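## Task

A small red foam block sits on one shelf of the recessed shelving unit at the far end of the aisle, and a small cardboard box sits on the desk. Exchange their places: put the cardboard box onto the shelf the red block was on, and put the red block onto the desk. The robot must not topple or finish leaning, or the task fails.

## Robot and tools

ROBOT. A simulated Hello Robot Stretch 4 with a single arm: an omni-wheel base, a lift riding a mast, a telescoping arm reaching forward, and a wrist (yaw, pitch, roll) carrying a two-finger gripper. It stands about 1.6 m tall; the base rim lies within 0.23 m of the base origin. Loose objects may occasionally get nudged by something else.

FRAMES. All positions are in metres. Base frame: origin on the floor below the base centre, x ahead, y to the left, z up. hand_pose is reported in this frame as a point between the open fingertips; the printed value may be somewhat off. The odometry frame is the base frame as it was when the scene began. base_odometry counts only wheel rotation (slip counts as travel); its heading is in rad, left positive, -3.142 to 3.142.

move. One action per call. Movement arguments:
- base: a dict holding one relative command, an offset from where the base last reported itself (or from its current spot if a move is still running). translate_m: straight drive in metres, forward positive, -2 to 2. strafe_m: sideways in metres, left positive, -2 to 2. rotate_rad: turn in place in radians, counter-clockwise seen from above positive, -3.2 to 3.2. Only translate_m and strafe_m may be combined (straight-line drive, no turning).
- joints: one dict for the single arm, keyed by joint name, each value an absolute target (not an offset): lift_m 0 to 1.2 m (±0.004); arm_m 0 to 0.55 m (±0.004); wrist_yaw_rad -1.134 to 4.276 (0 ahead, positive to the left, 3.14 folded back, above 3.4 risks hitting the arm; ±0.02); wrist_pitch_rad -1.117 to 4.259 (0 level, 1.57 pointing down; ±0.02); wrist_roll_rad -1.117 to 4.259 (0 fingers level with each other, positive clockwise viewed from behind the gripper; ±0.02); gripper_m -0.038 to 0.141, fingertip gap in metres (±0.004, reading may be off by up to 0.015; at -0.02 or below the fingers press together).
- pace: "slow", "default", "fast" or "max". Base 0.1/0.3/0.4/0.6 m/s and 1/2/3/4 rad/s; lift 0.15/0.3/0.4/0.5 m/s; arm 0.1/0.4/0.6/0.7 m/s; wrist always 1.82 rad/s. With lift_m above 0.2 the base is slowed, down to 0.3 m/s and 1 rad/s at lift_m 1.2.
- speeds: per-joint top speed overriding pace (lift_m, arm_m, wrist keys; not gripper_m), capped at the max pace value.
- contact_limits: 0 (gentlest) to 1 for arm_m, lift_m, translate_m, strafe_m, rotate_rad, given only next to the matching command; default 0.5. A base limit stays in force until the next action naming base. Even at 0 the arm needs 15 to 40 N to stop; for a light press use 0 and aim 1 to 3 mm past contact. When lifting a load keep lift_m's limit at 0.15 or more for 1 kg, 0.3 or more for 2 kg.
- end_of_arm: "enable_torque", sent by itself, re-powers any wrist or gripper motor that shut off.
- cameras: list of head_camera, head_left_camera, head_right_camera, wrist_camera or all; omitted or null gives all, [] gives none. blocking: true (default) returns when all motion rests; false returns in about 0.5 s while motion continues, and a later move only replaces targets it names.
Out-of-range joint targets are clipped and reported; other out-of-range values get refused; unknown keys make the call invalid. A refused call, or an unrequested stop, cancels the rest of that reply's move, wait and finished_scene calls in the scene. Each action is capped at 14 s (time_out). A joint left out of a later action may still push toward its earlier target.

wait: seconds 0 to 10; returns early once moves settle. stop: brakes everything still moving; also re-brakes slack wheels. zoom_image: camera plus region [x0, y0, x1, y1] in pixels, top-left origin, at most 504 by 504. finished_scene: scene 1 or 2; ends the scene for good, and the objects must stay in place afterwards.

CAMERAS. head_camera 420x560 at the mast top, looking forward and down (turn the base to aim it). head_left_camera and head_right_camera are 420x672 fisheyes looking more steeply down, showing base and arm. wrist_camera 616x392 looks along the fingers, fingertips near the image bottom.

RESULTS. The move line reads done, or the worst status. base_status/joint_status: done, moving, off_target, stopped, contact_stop, time_out, limit_stop_at_own_body, limit_stop_at_tilt (lean above 6 degrees; lift, arm and wheels go slack), torque_fault (motor limp until enable_torque). on_its_own lists uncommanded behaviour (slack, holding, held at target). lidar_m: 12 distances, 30-degree sectors, first straight ahead then counter-clockwise (4th left, 7th behind, 10th right); "-" means nothing seen or closer than 0.25 m. wrist_depth_mm: 7x7 grid of depths, 100 to 2000 mm. turned_by_wheels vs turned_by_imu differing by over about 0.1 rad in one move suggests a collision or slip. base_tilt in degrees (forward, right). motor_effort in percent with peaks in brackets; servo_current in mA. The pictures line gives image order.

GRIPPING. Close to a gap more than 0.015 below the object width; about 0.06 below resists tugging. A firm grip shows as a rise in the gripper's servo_current; the gripper_m reading alone does not prove a hold.

AVOID. Wrist hitting the body: gripper over the base with lift_m under about 0.2 (0.45 pointing down), pitch below -0.2 combined with roll below -0.4 or above 4, or yaw plus pitch below about -1.1. When folded back (yaw above about 2.7, as at start) unfold before tilting or rolling. Do not turn, drive or brake sharply with over 1 kg held and arm_m above 0.2. Avoid drops, releasing moving items, slams, strong shoves and ramming the base into furniture. The world keeps running while you think.

Each tool is called as name([rows], argument=value, ...), one row to a line, values as JSON.

## Session

move()

Scene clock: 0.00 s.
base_odometry: x=+0.000 y=+0.000 heading=+0.000
turned_by_wheels: +0.000
turned_by_imu: +0.000
base_tilt: forward=-0.1 right=-0.9
lidar_m: 1.01 1.48 0.64 0.68 1.37 2.79 1.98 1.57 2.27 1.27 0.99 0.96
base_status: not commanded
joint_positions: lift_m=+0.184 arm_m=+0.001 wrist_yaw_rad=+3.182 wrist_pitch_rad=+0.001 wrist_roll_rad=+0.000 gripper_m=+0.056
joint_status: not commanded
measured_speeds: all 0
motor_effort: lift_m=+19 arm_m=-1 wheel_0=+1 wheel_1=+0 wheel_2=+1
servo_current: wrist_yaw_rad=65 wrist_pitch_rad=26 wrist_roll_rad=46 gripper_m=46
hand_pose: x=-0.1199 y=+0.0757 z=+0.3618 quat_wxyz=(-0.020, -0.001, +0.000, +1.000) (m; base frame)
wrist_depth_mm: - 136 - - - - - / - 125 144 - - - - / 106 136 189 - - - - / 134 137 283 - - - - / - - - - - - - / 1308 1366 218 1499 1618 1661 1756 / 904 180 891 179 182 1138 1078
pictures: head_camera, head_left_camera, head_right_camera, wrist_camera

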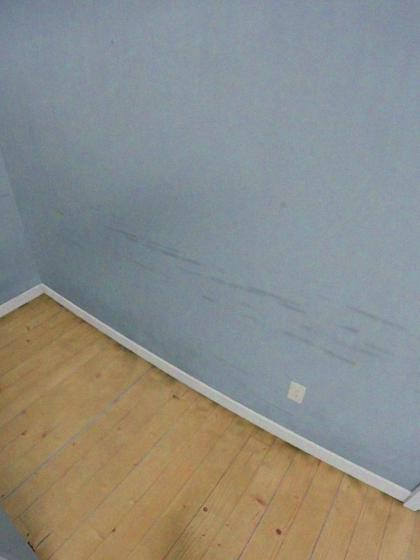

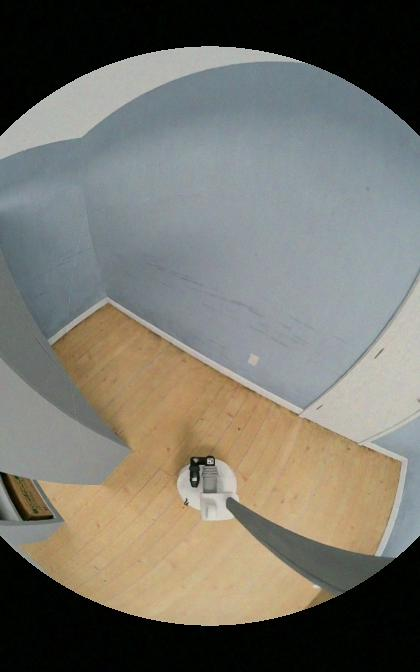

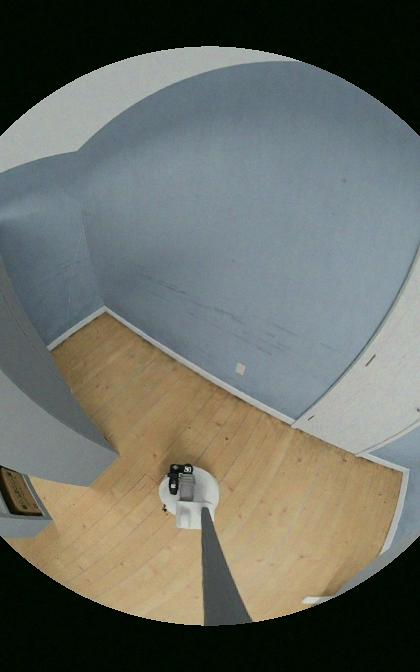

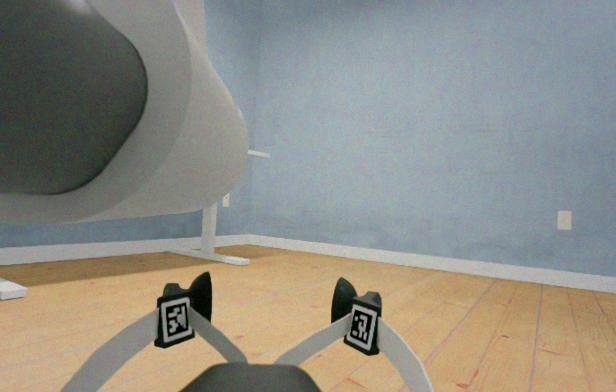

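move(base={"rotate_rad": 1.05})

move(base={"rotate_rad": 1.05})

move(base={"rotate_rad": 1.05})

move(base={"rotate_rad": 1.05})

move(base={"rotate_rad": 1.05})

Scene clock: 1.97 s.
move: done
base_odometry: x=+0.000 y=+0.000 heading=+1.050
turned_by_wheels: +1.050
turned_by_imu: +1.026
base_tilt: forward=-0.1 right=-0.9
lidar_m: 0.64 0.67 1.38 2.79 1.99 1.55 2.26 1.30 0.99 0.96 1.02 1.46
base_status: done
joint_positions: lift_m=+0.184 arm_m=+0.001 wrist_yaw_rad=+3.182 wrist_pitch_rad=+0.001 wrist_roll_rad=+0.000 gripper_m=+0.056
joint_status: not commanded
measured_speeds: all 0
motor_effort: lift_m=+18(19) arm_m=+3(3) wheel_0=-1(9) wheel_1=-4(12) wheel_2=-1(10)
servo_current: wrist_yaw_rad=33(65) wrist_pitch_rad=33(52) wrist_roll_rad=59(59) gripper_m=46(52)
hand_pose: x=-0.1199 y=+0.0757 z=+0.3618 quat_wxyz=(-0.020, -0.001, +0.000, +1.000) (m; base frame)
wrist_depth_mm: - 136 - - - - - / - 125 162 - - - - / 106 136 189 - - - - / 134 137 285 - - - - / - - - - - - - / 1308 1366 218 1464 1464 1661 1756 / 904 180 891 179 183 1118 1098
pictures: head_camera, head_left_camera, head_right_camera, wrist_camera

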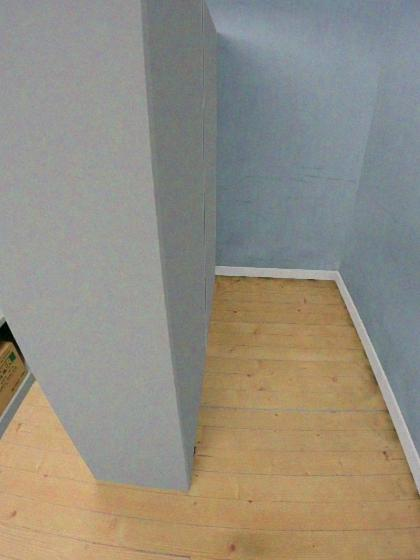

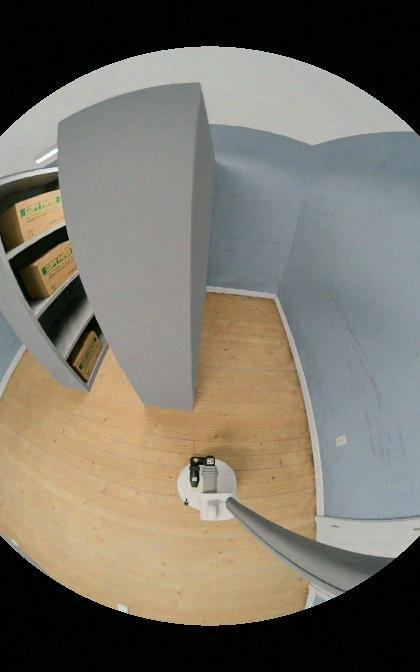

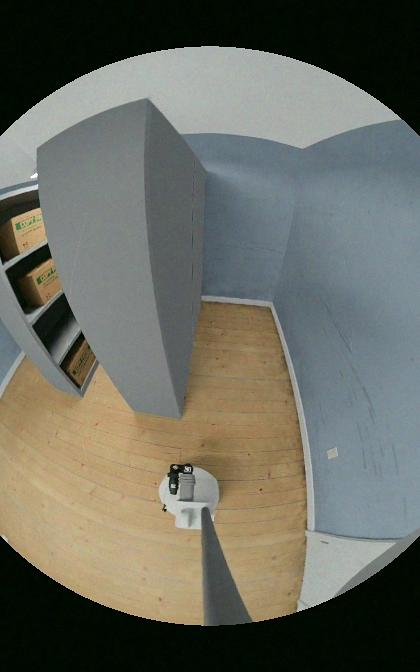

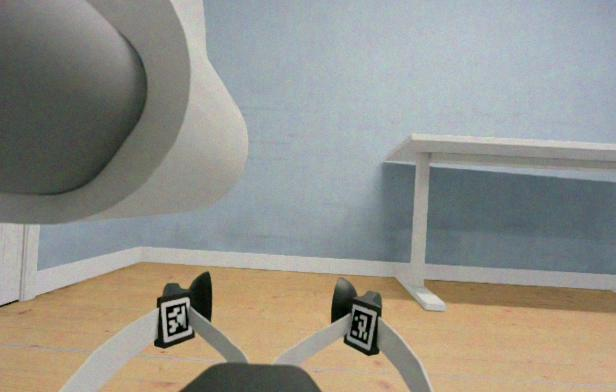

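Scene clock: 3.70 s.
move: done
base_odometry: x=+0.000 y=+0.000 heading=+2.099
turned_by_wheels: +1.050
turned_by_imu: +1.026
base_tilt: forward=-0.1 right=-0.9
lidar_m: 1.37 2.80 2.01 1.55 2.26 1.31 1.01 0.95 1.03 1.44 0.65 0.66
base_status: done
joint_positions: lift_m=+0.184 arm_m=+0.001 wrist_yaw_rad=+3.182 wrist_pitch_rad=+0.001 wrist_roll_rad=+0.000 gripper_m=+0.056
joint_status: not commanded
measured_speeds: all 0
motor_effort: lift_m=+19(19) arm_m=+1(4) wheel_0=-1(9) wheel_1=-4(12) wheel_2=-1(12)
servo_current: wrist_yaw_rad=65(65) wrist_pitch_rad=39(59) wrist_roll_rad=39(52) gripper_m=26(46)
hand_pose: x=-0.1199 y=+0.0757 z=+0.3618 quat_wxyz=(-0.020, -0.001, +0.000, +1.000) (m; base frame)
wrist_depth_mm: - 136 1138 1182 - 1661 - / - 126 164 1160 - - - / 106 136 181 - - - - / 134 136 260 - - - - / - - 1118 - - - - / - - 213 216 198 1464 1537 / 842 180 891 179 183 1118 1078
pictures: head_camera, head_left_camera, head_right_camera, wrist_camera

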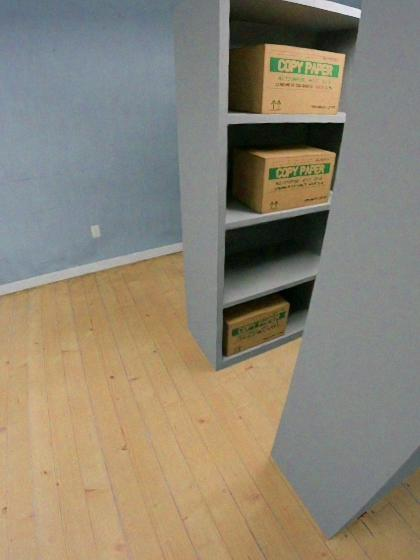

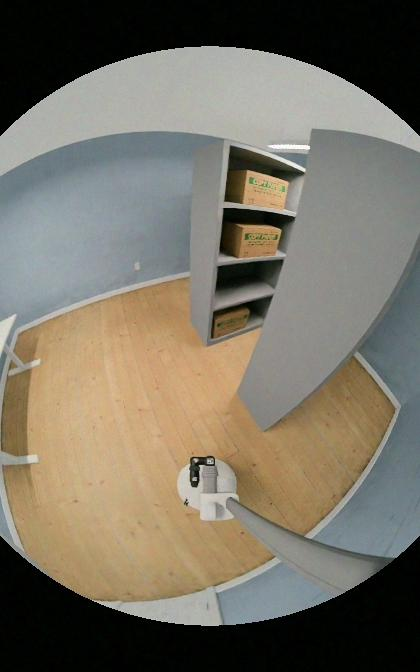

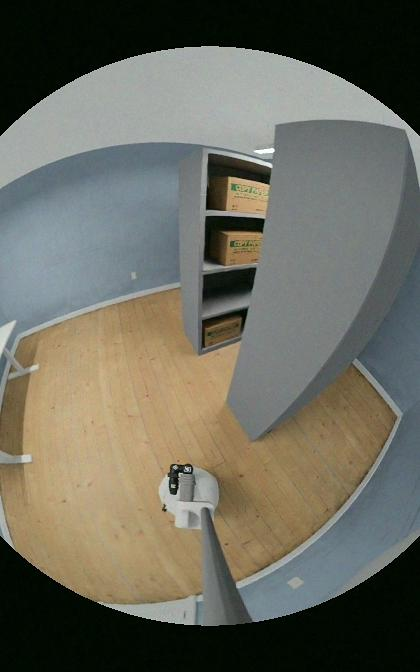

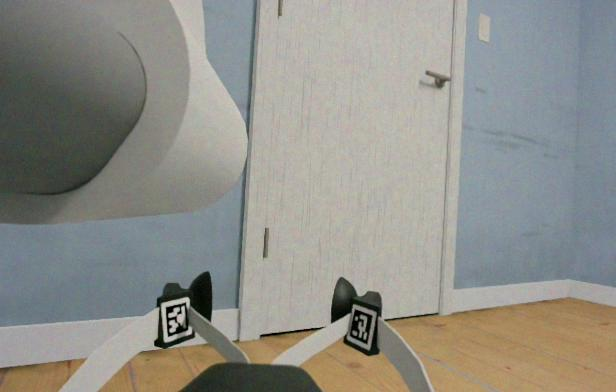

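Scene clock: 5.43 s.
move: done
base_odometry: x=+0.000 y=+0.000 heading=-3.135
turned_by_wheels: +1.049
turned_by_imu: +1.026
base_tilt: forward=-0.1 right=-0.9
lidar_m: 2.02 1.58 2.16 1.31 1.01 0.97 1.02 1.43 0.65 0.67 1.36 2.80
base_status: done
joint_positions: lift_m=+0.184 arm_m=+0.001 wrist_yaw_rad=+3.182 wrist_pitch_rad=+0.001 wrist_roll_rad=+0.000 gripper_m=+0.056
joint_status: not commanded
measured_speeds: all 0
motor_effort: lift_m=+19(19) arm_m=-3(4) wheel_0=-1(10) wheel_1=-4(12) wheel_2=-2(11)
servo_current: wrist_yaw_rad=26(72) wrist_pitch_rad=39(59) wrist_roll_rad=46(59) gripper_m=46(52)
hand_pose: x=-0.1199 y=+0.0757 z=+0.3618 quat_wxyz=(-0.020, -0.001, +0.000, +1.000) (m; base frame)
wrist_depth_mm: - 136 - - - - - / - 126 146 - - - - / 106 136 181 - - - - / 134 136 220 - - - - / - - - - - - - / 1336 1229 193 - - - - / 891 180 891 179 176 - -
pictures: head_camera, head_left_camera, head_right_camera, wrist_camera

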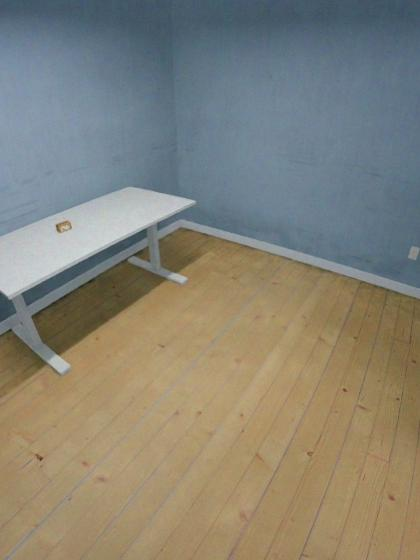

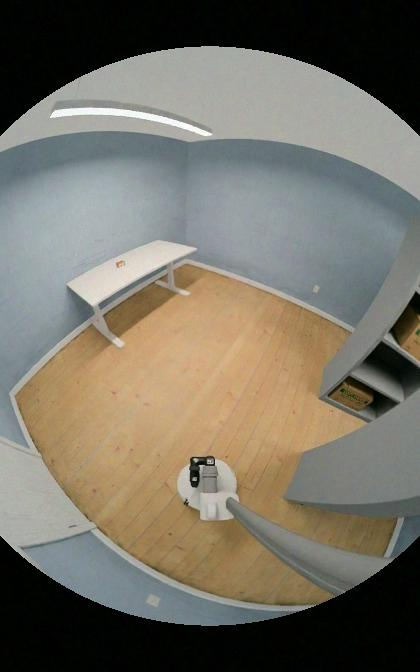

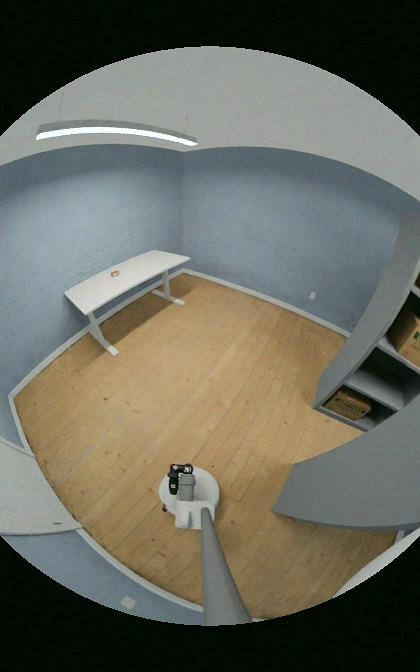

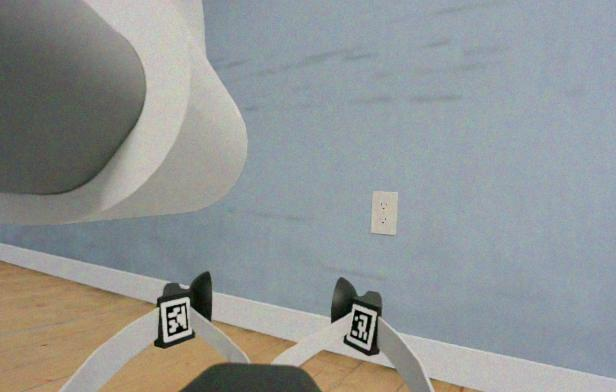

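Scene clock: 7.17 s.
move: done
base_odometry: x=+0.000 y=+0.000 heading=-2.085
turned_by_wheels: +1.049
turned_by_imu: +1.026
base_tilt: forward=-0.2 right=-0.9
lidar_m: 2.02 1.33 0.99 0.96 1.01 1.41 0.66 0.67 1.38 2.79 2.06 1.57
base_status: done
joint_positions: lift_m=+0.184 arm_m=+0.001 wrist_yaw_rad=+3.182 wrist_pitch_rad=+0.001 wrist_roll_rad=+0.000 gripper_m=+0.056
joint_status: not commanded
measured_speeds: all 0
motor_effort: lift_m=+19(19) arm_m=-3(4) wheel_0=-1(10) wheel_1=-4(13) wheel_2=-2(17)
servo_current: wrist_yaw_rad=52(65) wrist_pitch_rad=7(59) wrist_roll_rad=52(59) gripper_m=39(52)
hand_pose: x=-0.1199 y=+0.0757 z=+0.3618 quat_wxyz=(-0.020, -0.001, +0.000, +1.000) (m; base frame)
wrist_depth_mm: - 136 - - - - - / - 126 145 - - - - / 106 136 181 - - - - / 134 136 228 - - - - / - - - - - - - / - - 213 1464 1618 1499 - / - 133 820 179 183 1138 1078
pictures: head_camera, head_left_camera, head_right_camera, wrist_camera

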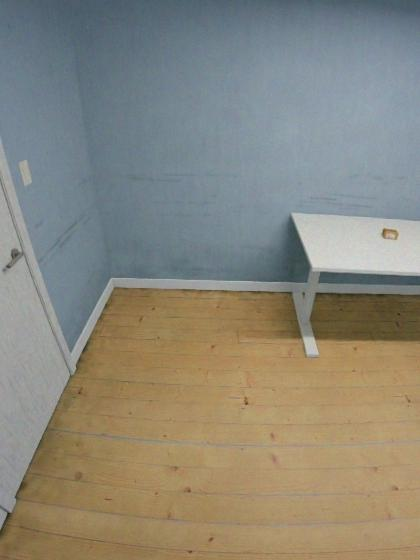

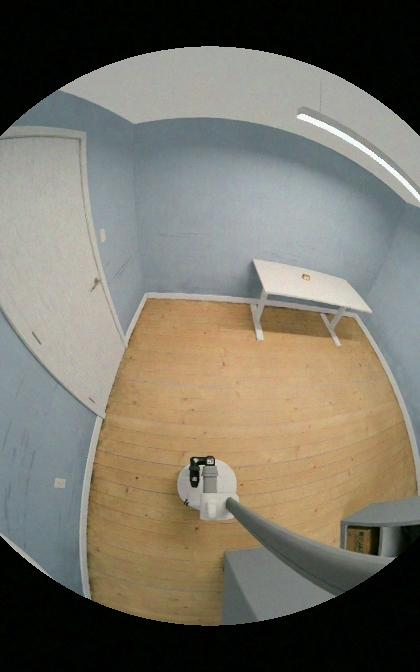

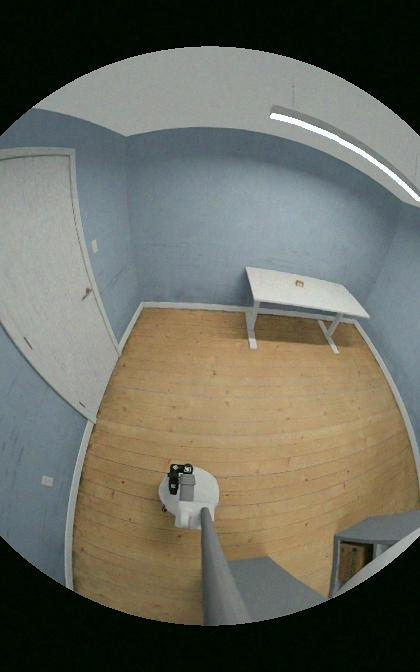

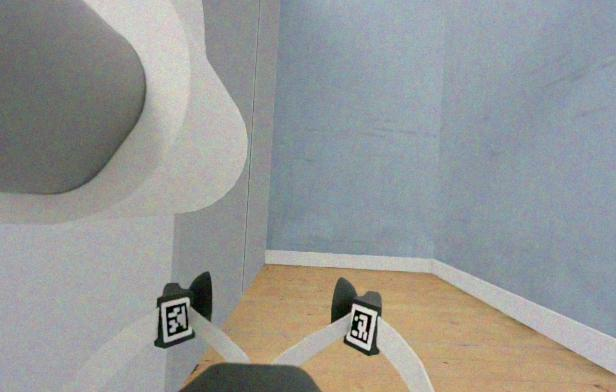

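Scene clock: 8.90 s.
move: done
base_odometry: x=+0.000 y=+0.000 heading=-1.036
turned_by_wheels: +1.049
turned_by_imu: +1.026
base_tilt: forward=-0.1 right=-0.9
lidar_m: 1.01 0.97 1.02 1.39 0.66 0.66 1.38 2.80 2.10 1.57 2.01 1.34
base_status: done
joint_positions: lift_m=+0.184 arm_m=+0.001 wrist_yaw_rad=+3.182 wrist_pitch_rad=+0.001 wrist_roll_rad=+0.000 gripper_m=+0.056
joint_status: not commanded
measured_speeds: all 0
motor_effort: lift_m=+19(19) arm_m=-4(4) wheel_0=-2(10) wheel_1=-3(12) wheel_2=-3(13)
servo_current: wrist_yaw_rad=33(72) wrist_pitch_rad=39(52) wrist_roll_rad=52(52) gripper_m=52(52)
hand_pose: x=-0.1199 y=+0.0757 z=+0.3618 quat_wxyz=(-0.020, -0.001, +0.000, +1.000) (m; base frame)
wrist_depth_mm: - 136 - 1661 - - - / - 126 146 1618 - - - / 106 136 181 - - - - / 135 138 260 - - - - / - - - - - - - / 1336 1366 214 1366 - - - / 904 180 878 179 160 - -
pictures: head_camera, head_left_camera, head_right_camera, wrist_camera

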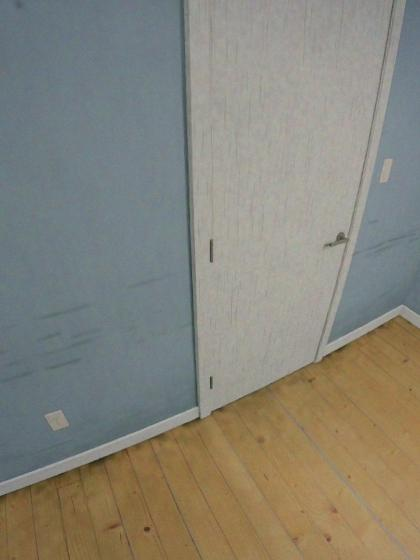

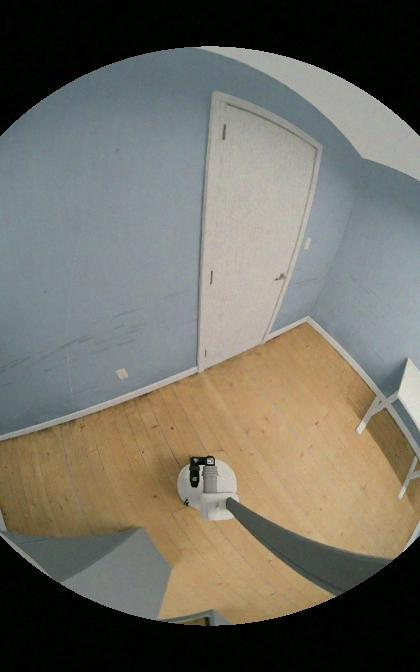

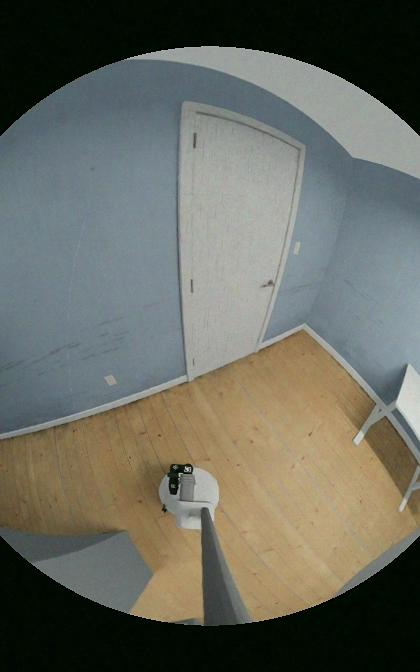

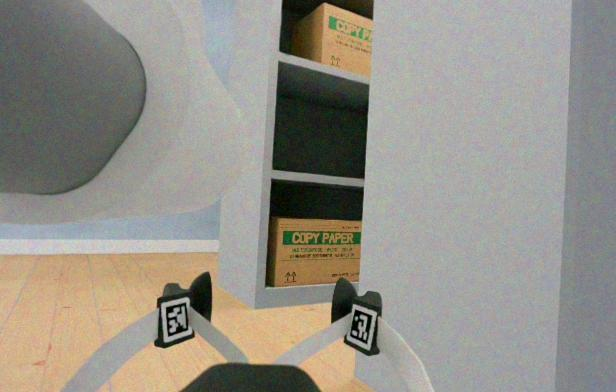

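move(base={"rotate_rad": 2.2}, cameras=["head_camera"])

move(base={"strafe_m": 0.8})

Scene clock: 12.57 s.
move: done
base_odometry: x=+0.000 y=+0.000 heading=+1.164
turned_by_wheels: +2.200
turned_by_imu: +2.151
base_tilt: forward=-0.1 right=-0.9
lidar_m: 0.64 0.68 1.38 2.80 1.95 1.57 2.27 1.25 1.00 0.96 1.04 1.53
base_status: done
joint_positions: lift_m=+0.184 arm_m=+0.001 wrist_yaw_rad=+3.182 wrist_pitch_rad=+0.001 wrist_roll_rad=+0.000 gripper_m=+0.056
joint_status: not commanded
measured_speeds: all 0
motor_effort: lift_m=+19(19) arm_m=-4(4) wheel_0=+0(10) wheel_1=-3(12) wheel_2=+0(12)
servo_current: wrist_yaw_rad=52(65) wrist_pitch_rad=39(59) wrist_roll_rad=46(52) gripper_m=39(52)
hand_pose: x=-0.1199 y=+0.0757 z=+0.3618 quat_wxyz=(-0.020, -0.001, +0.000, +1.000) (m; base frame)
wrist_depth_mm: - 136 - - - - - / - 126 163 - - - - / 106 136 191 - - - - / 134 138 - - - - - / 1430 - - - - - - / 1205 1366 217 1499 1464 1708 1756 / 904 180 891 179 183 1138 1098
pictures: head_camera

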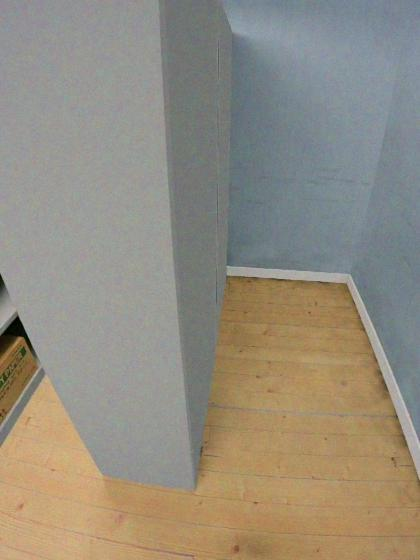

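Scene clock: 16.57 s.
move: done
base_odometry: x=-0.735 y=+0.317 heading=+1.164
turned_by_wheels: +0.000
turned_by_imu: +0.002
base_tilt: forward=-0.1 right=-0.9
lidar_m: 1.10 0.82 1.11 2.00 2.15 1.43 1.40 2.30 1.80 1.76 0.93 0.73
base_status: done
joint_positions: lift_m=+0.184 arm_m=+0.001 wrist_yaw_rad=+3.182 wrist_pitch_rad=+0.001 wrist_roll_rad=+0.000 gripper_m=+0.056
joint_status: not commanded
measured_speeds: all 0
motor_effort: lift_m=+19(20) arm_m=-4(4) wheel_0=+1(11) wheel_1=+0(13) wheel_2=+1(8)
servo_current: wrist_yaw_rad=20(65) wrist_pitch_rad=20(59) wrist_roll_rad=52(59) gripper_m=46(59)
hand_pose: x=-0.1199 y=+0.0757 z=+0.3618 quat_wxyz=(-0.020, -0.001, +0.000, +1.000) (m; base frame)
wrist_depth_mm: - 137 - - - - - / - 126 163 - - - - / 106 136 191 - - - - / 135 138 - - - - - / - - - - - - - / 1308 1336 211 1366 1618 1661 1708 / 904 180 891 179 183 1138 1078
pictures: head_camera, head_left_camera, head_right_camera, wrist_camera

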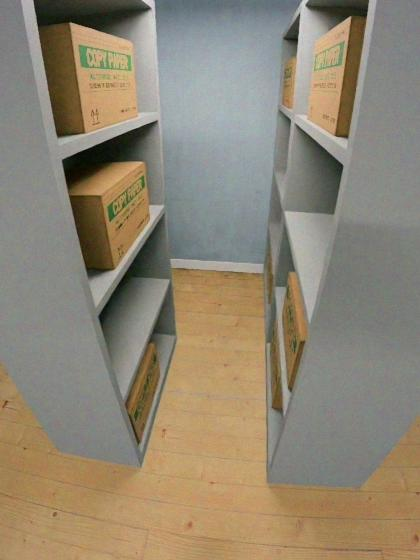

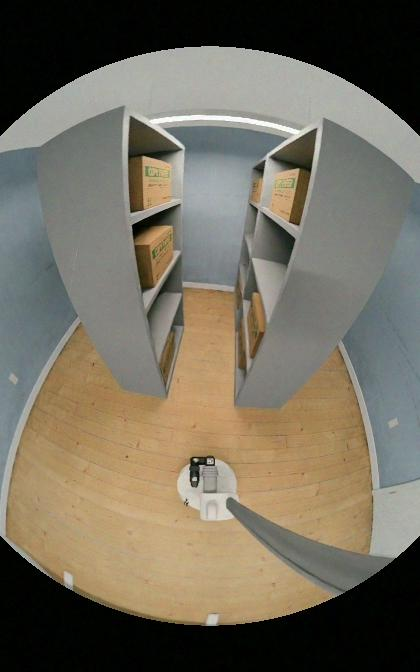

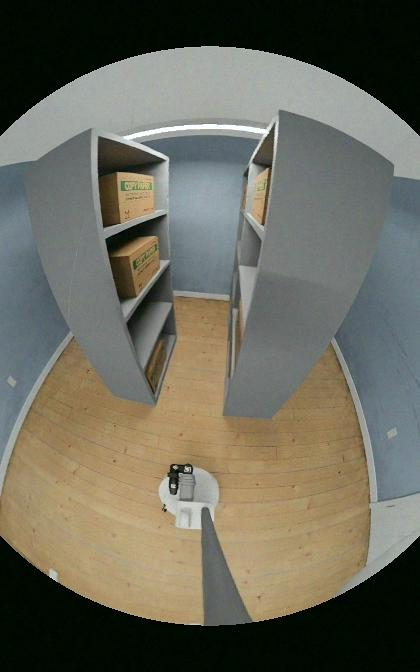

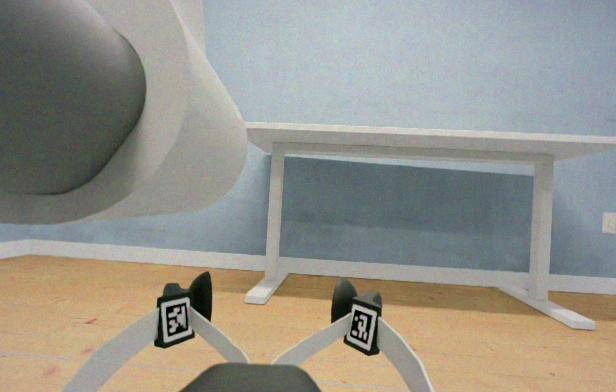

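move(base={"rotate_rad": -0.1}, cameras=["head_camera"])

move(base={"translate_m": 0.25})

Scene clock: 18.20 s.
move: done
base_odometry: x=-0.735 y=+0.317 heading=+1.064
turned_by_wheels: -0.100
turned_by_imu: -0.097
base_tilt: forward=-0.1 right=-1.0
lidar_m: 0.73 0.82 1.01 2.00 2.07 1.44 1.42 2.28 1.82 1.75 1.82 0.73
base_status: done
joint_positions: lift_m=+0.184 arm_m=+0.001 wrist_yaw_rad=+3.182 wrist_pitch_rad=+0.001 wrist_roll_rad=+0.000 gripper_m=+0.056
joint_status: not commanded
measured_speeds: all 0
motor_effort: lift_m=+19(19) arm_m=-4(4) wheel_0=+2(8) wheel_1=+2(10) wheel_2=+1(10)
servo_current: wrist_yaw_rad=39(46) wrist_pitch_rad=13(46) wrist_roll_rad=52(59) gripper_m=39(52)
hand_pose: x=-0.1199 y=+0.0757 z=+0.3618 quat_wxyz=(-0.020, -0.001, +0.000, +1.000) (m; base frame)
wrist_depth_mm: - 136 - - - - - / - 126 163 - - - - / 106 136 190 - - - - / 135 138 289 - - - - / - - - - - - - / 1336 1366 218 1464 1618 1661 1756 / 904 180 891 179 183 1118 1078
pictures: head_camera

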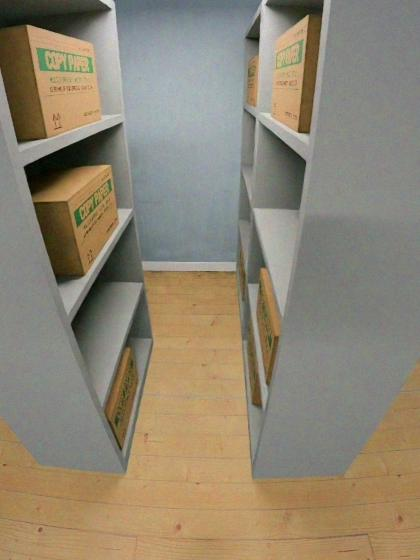

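Scene clock: 20.50 s.
move: done
base_odometry: x=-0.614 y=+0.535 heading=+1.065
turned_by_wheels: +0.000
turned_by_imu: +0.000
base_tilt: forward=-0.1 right=-0.9
lidar_m: 0.68 0.62 0.64 2.00 2.08 1.70 1.66 2.53 1.83 1.75 0.66 0.50
base_status: done
joint_positions: lift_m=+0.184 arm_m=+0.001 wrist_yaw_rad=+3.182 wrist_pitch_rad=+0.001 wrist_roll_rad=+0.000 gripper_m=+0.056
joint_status: not commanded
measured_speeds: all 0
motor_effort: lift_m=+19(19) arm_m=-4(4) wheel_0=+2(9) wheel_1=+2(11) wheel_2=+0(15)
servo_current: wrist_yaw_rad=52(78) wrist_pitch_rad=39(59) wrist_roll_rad=46(59) gripper_m=33(52)
hand_pose: x=-0.1199 y=+0.0757 z=+0.3618 quat_wxyz=(-0.020, -0.001, +0.000, +1.000) (m; base frame)
wrist_depth_mm: - 136 - - - - - / - 126 163 - - - - / 106 136 191 - - - - / 134 138 - - - - - / - - - - - - - / 1308 1366 218 1464 1618 1661 1756 / 904 181 878 179 183 1138 1078
pictures: head_camera, head_left_camera, head_right_camera, wrist_camera

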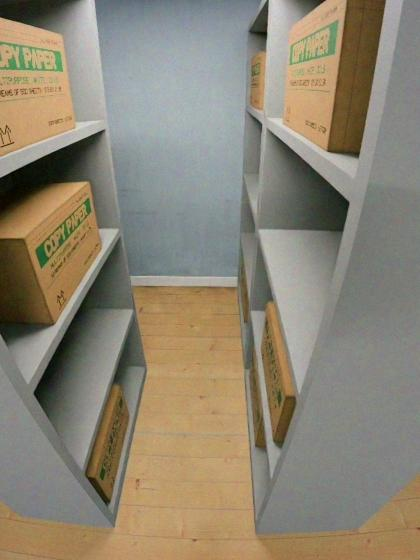

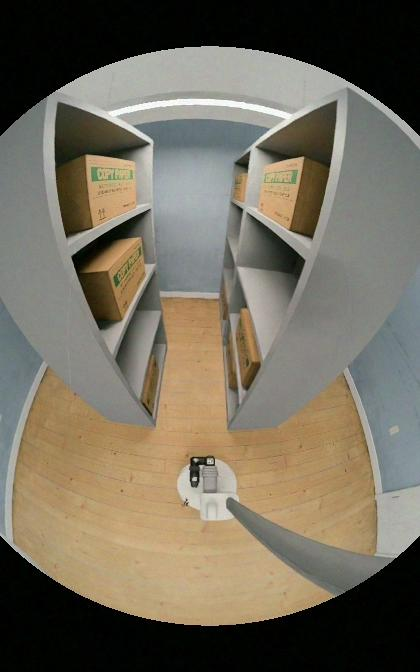

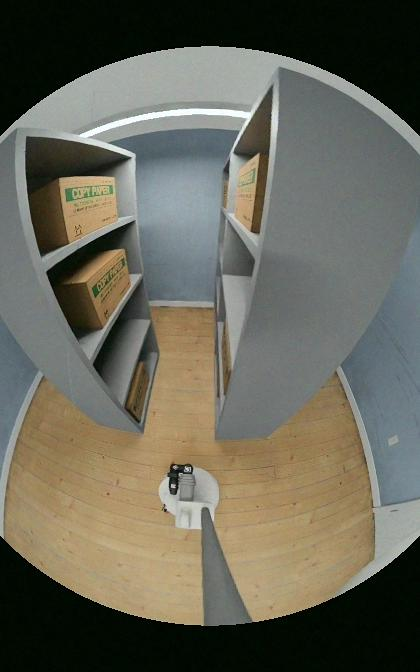

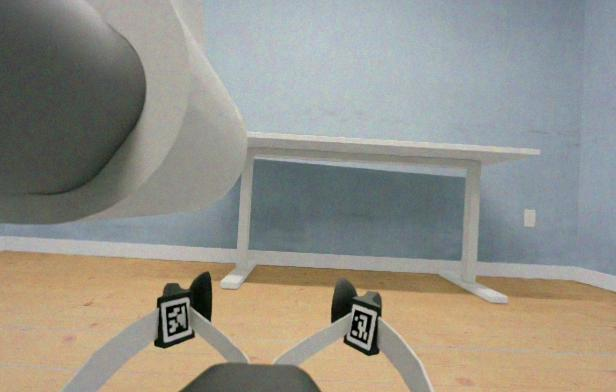

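move(base={"strafe_m": 0.105}, cameras=[])

move(base={"translate_m": 0.45})

Scene clock: 22.43 s.
move: done
base_odometry: x=-0.706 y=+0.586 heading=+1.065
turned_by_wheels: +0.000
turned_by_imu: +0.001
base_tilt: forward=-0.1 right=-0.9
lidar_m: 1.10 0.54 0.65 1.90 1.98 1.72 1.67 2.53 1.94 1.85 0.66 0.55
base_status: done
joint_positions: lift_m=+0.184 arm_m=+0.001 wrist_yaw_rad=+3.182 wrist_pitch_rad=+0.001 wrist_roll_rad=+0.000 gripper_m=+0.056
joint_status: not commanded
measured_speeds: all 0
motor_effort: lift_m=+19(19) arm_m=-4(4) wheel_0=+1(9) wheel_1=+3(17) wheel_2=+0(3)
servo_current: wrist_yaw_rad=39(59) wrist_pitch_rad=33(52) wrist_roll_rad=52(59) gripper_m=33(46)
hand_pose: x=-0.1199 y=+0.0757 z=+0.3618 quat_wxyz=(-0.020, -0.001, +0.000, +1.000) (m; base frame)
wrist_depth_mm: - 136 - - - - - / - 126 163 - - - - / 106 136 191 - - - - / 135 138 287 - - - - / - - - - - - - / 1308 1336 218 1464 1618 1618 1808 / 904 180 891 179 183 1118 1098
pictures: none
No camera images: "cameras" was empty.

Scene clock: 25.43 s.
move: done
base_odometry: x=-0.488 y=+0.980 heading=+1.066
turned_by_wheels: +0.000
turned_by_imu: +0.000
base_tilt: forward=-0.1 right=-0.9
lidar_m: 1.08 0.47 0.33 0.32 1.98 2.17 2.14 2.66 1.95 0.27 0.28 0.41
base_status: done
joint_positions: lift_m=+0.184 arm_m=+0.001 wrist_yaw_rad=+3.182 wrist_pitch_rad=+0.001 wrist_roll_rad=+0.000 gripper_m=+0.056
joint_status: not commanded
measured_speeds: all 0
motor_effort: lift_m=+19(19) arm_m=-4(4) wheel_0=+2(9) wheel_1=+2(11) wheel_2=+1(13)
servo_current: wrist_yaw_rad=46(72) wrist_pitch_rad=33(52) wrist_roll_rad=52(59) gripper_m=26(52)
hand_pose: x=-0.1199 y=+0.0757 z=+0.3618 quat_wxyz=(-0.020, -0.001, +0.000, +1.000) (m; base frame)
wrist_depth_mm: - 136 - - - - - / - 126 163 - - - - / 106 136 191 - - - - / 134 138 289 - - - - / - - - - - - - / 1308 1366 217 1464 1618 1661 1756 / 904 181 891 179 182 1138 1078
pictures: head_camera, head_left_camera, head_right_camera, wrist_camera

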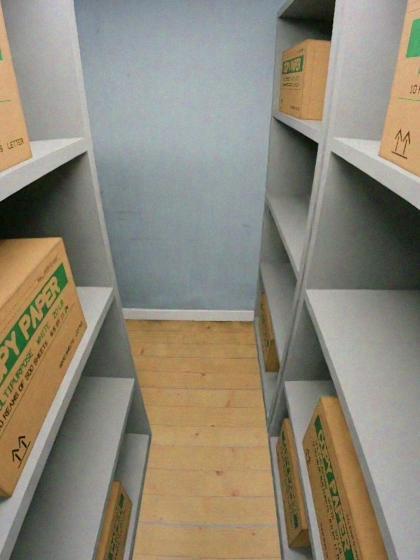

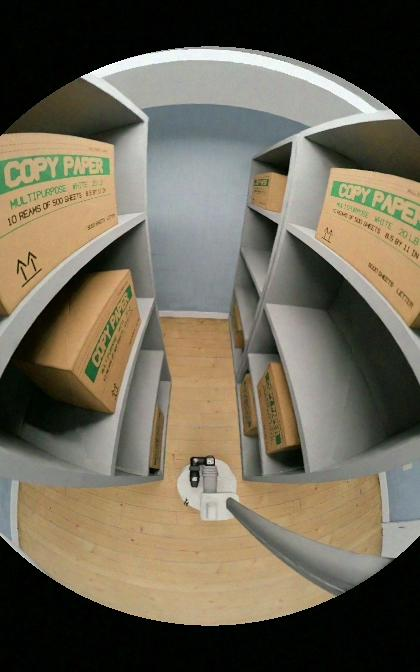

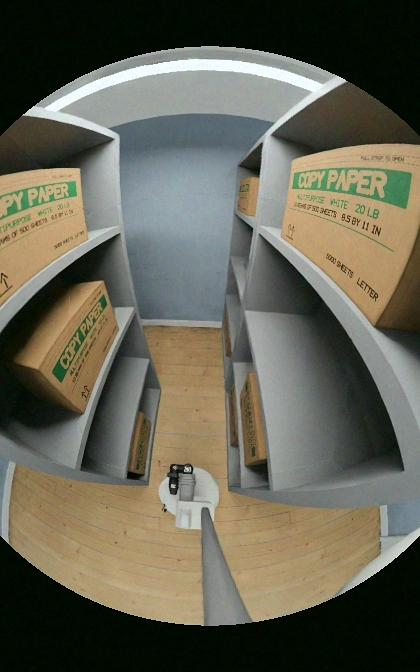

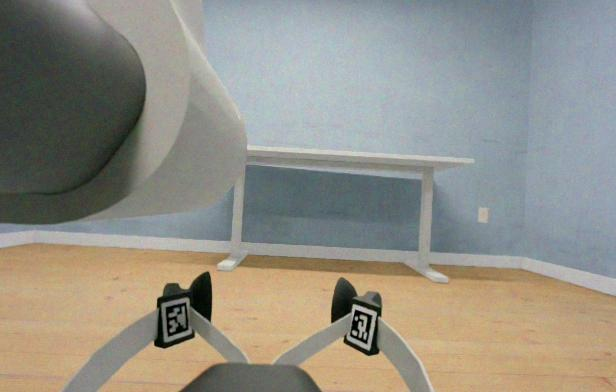

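move(base={"strafe_m": 0.025}, cameras=[])

move(base={"translate_m": 0.5})

Scene clock: 26.70 s.
move: done
base_odometry: x=-0.510 y=+0.992 heading=+1.066
turned_by_wheels: +0.000
turned_by_imu: +0.000
base_tilt: forward=-0.1 right=-0.9
lidar_m: 1.17 0.41 0.30 0.28 1.97 2.19 2.13 2.68 1.97 0.29 0.32 0.42
base_status: done
joint_positions: lift_m=+0.184 arm_m=+0.001 wrist_yaw_rad=+3.182 wrist_pitch_rad=+0.001 wrist_roll_rad=+0.000 gripper_m=+0.056
joint_status: not commanded
measured_speeds: all 0
motor_effort: lift_m=+19(19) arm_m=-4(4) wheel_0=+0(9) wheel_1=+2(12) wheel_2=+0(6)
servo_current: wrist_yaw_rad=46(52) wrist_pitch_rad=33(52) wrist_roll_rad=46(59) gripper_m=33(46)
hand_pose: x=-0.1199 y=+0.0757 z=+0.3618 quat_wxyz=(-0.020, -0.001, +0.000, +1.000) (m; base frame)
wrist_depth_mm: - 136 - - - - - / - 126 163 - - - - / 106 136 190 - - - - / 134 138 287 - - - - / - - - - - - - / 1308 1366 217 1464 1661 1618 1756 / 904 180 891 179 183 1118 1078
pictures: none
No camera images: "cameras" was empty.

Scene clock: 29.87 s.
move: done
base_odometry: x=-0.268 y=+1.429 heading=+1.066
turned_by_wheels: +0.000
turned_by_imu: +0.000
base_tilt: forward=-0.1 right=-0.9
lidar_m: 1.14 0.43 0.32 0.29 0.32 0.45 3.46 0.44 0.31 0.30 0.31 0.43
base_status: done
joint_positions: lift_m=+0.184 arm_m=+0.001 wrist_yaw_rad=+3.182 wrist_pitch_rad=+0.001 wrist_roll_rad=+0.000 gripper_m=+0.056
joint_status: not commanded
measured_speeds: all 0
motor_effort: lift_m=+19(19) arm_m=-4(4) wheel_0=+1(9) wheel_1=+4(14) wheel_2=+0(16)
servo_current: wrist_yaw_rad=59(85) wrist_pitch_rad=46(59) wrist_roll_rad=46(59) gripper_m=46(52)
hand_pose: x=-0.1199 y=+0.0757 z=+0.3618 quat_wxyz=(-0.020, -0.001, +0.000, +1.000) (m; base frame)
wrist_depth_mm: - 136 - - - - - / - 126 163 - - 569 319 / 106 136 191 - - 480 424 / 135 138 287 - - - - / - - - - - - - / 1308 1336 218 1499 1430 433 349 / 904 180 878 179 176 424 330
pictures: head_camera, head_left_camera, head_right_camera, wrist_camera

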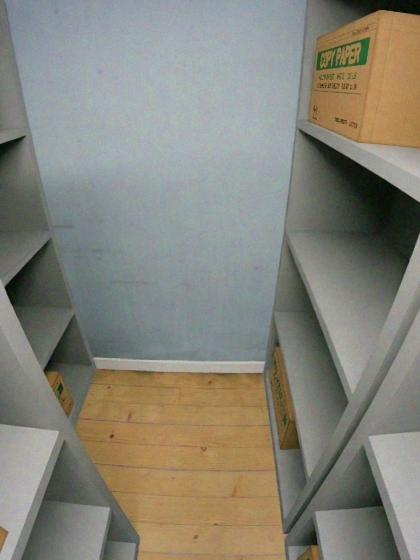

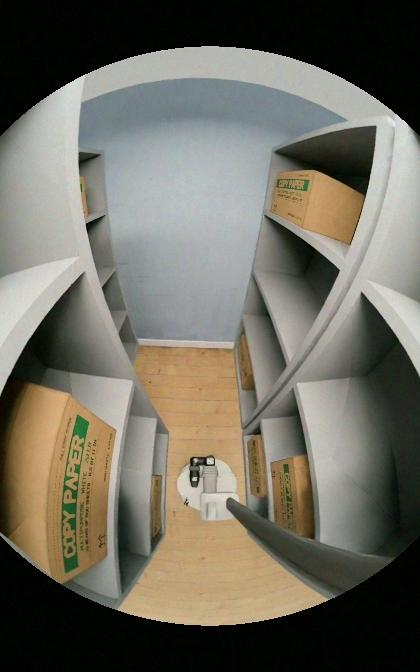

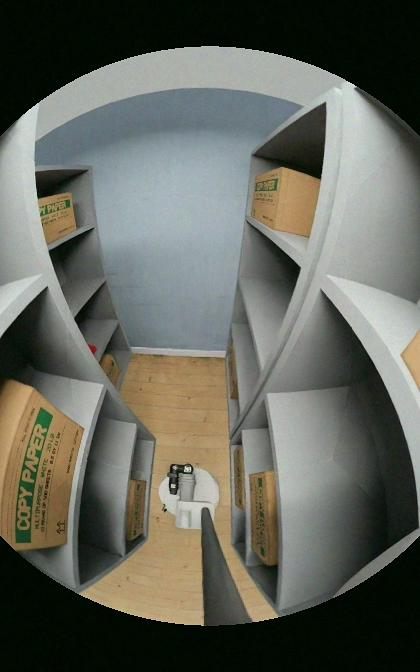

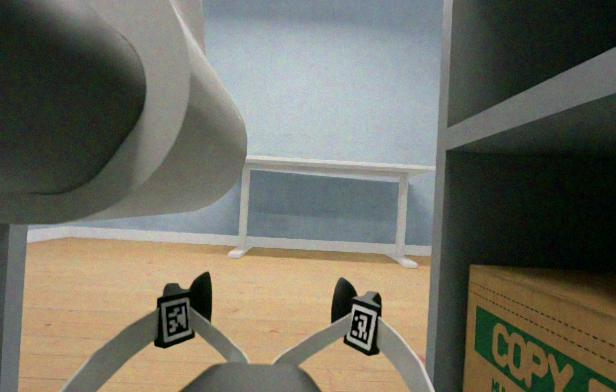

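move(base={"translate_m": 0.4})

Scene clock: 33.27 s.
move: done
base_odometry: x=-0.074 y=+1.779 heading=+1.066
turned_by_wheels: +0.000
turned_by_imu: +0.000
base_tilt: forward=-0.1 right=-0.9
lidar_m: 0.98 1.02 0.81 0.30 0.32 0.43 - 0.43 0.30 0.29 0.31 0.43
base_status: done
joint_positions: lift_m=+0.184 arm_m=+0.001 wrist_yaw_rad=+3.182 wrist_pitch_rad=+0.001 wrist_roll_rad=+0.000 gripper_m=+0.056
joint_status: not commanded
measured_speeds: all 0
motor_effort: lift_m=+19(19) arm_m=-4(4) wheel_0=+2(9) wheel_1=+2(13) wheel_2=+1(16)
servo_current: wrist_yaw_rad=52(72) wrist_pitch_rad=39(52) wrist_roll_rad=46(59) gripper_m=33(59)
hand_pose: x=-0.1199 y=+0.0757 z=+0.3618 quat_wxyz=(-0.020, -0.001, +0.000, +1.000) (m; base frame)
wrist_depth_mm: - 137 - - - - 976 / - 126 163 - - - 324 / 106 136 190 - - 484 433 / 134 138 289 - - - - / - - - - - 530 569 / - 187 218 1499 198 469 462 / - 180 904 179 160 459 466
pictures: head_camera, head_left_camera, head_right_camera, wrist_camera

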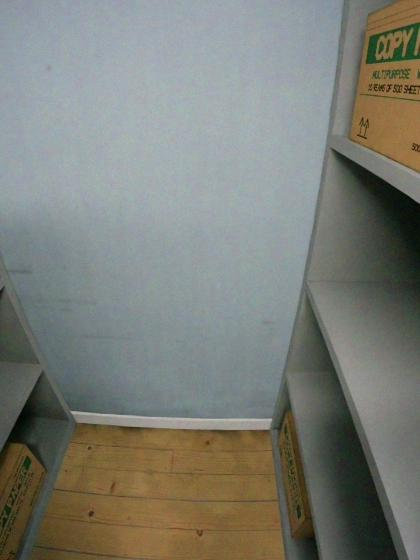

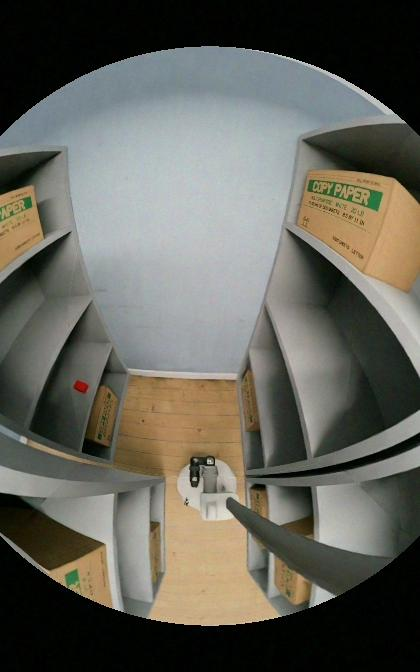

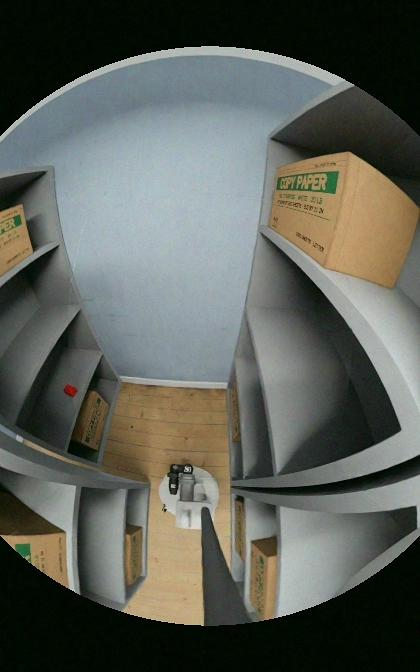

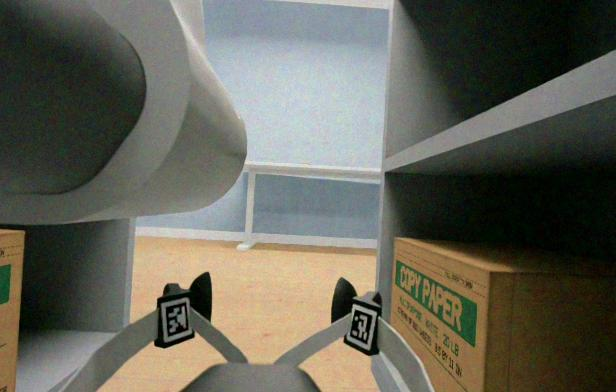

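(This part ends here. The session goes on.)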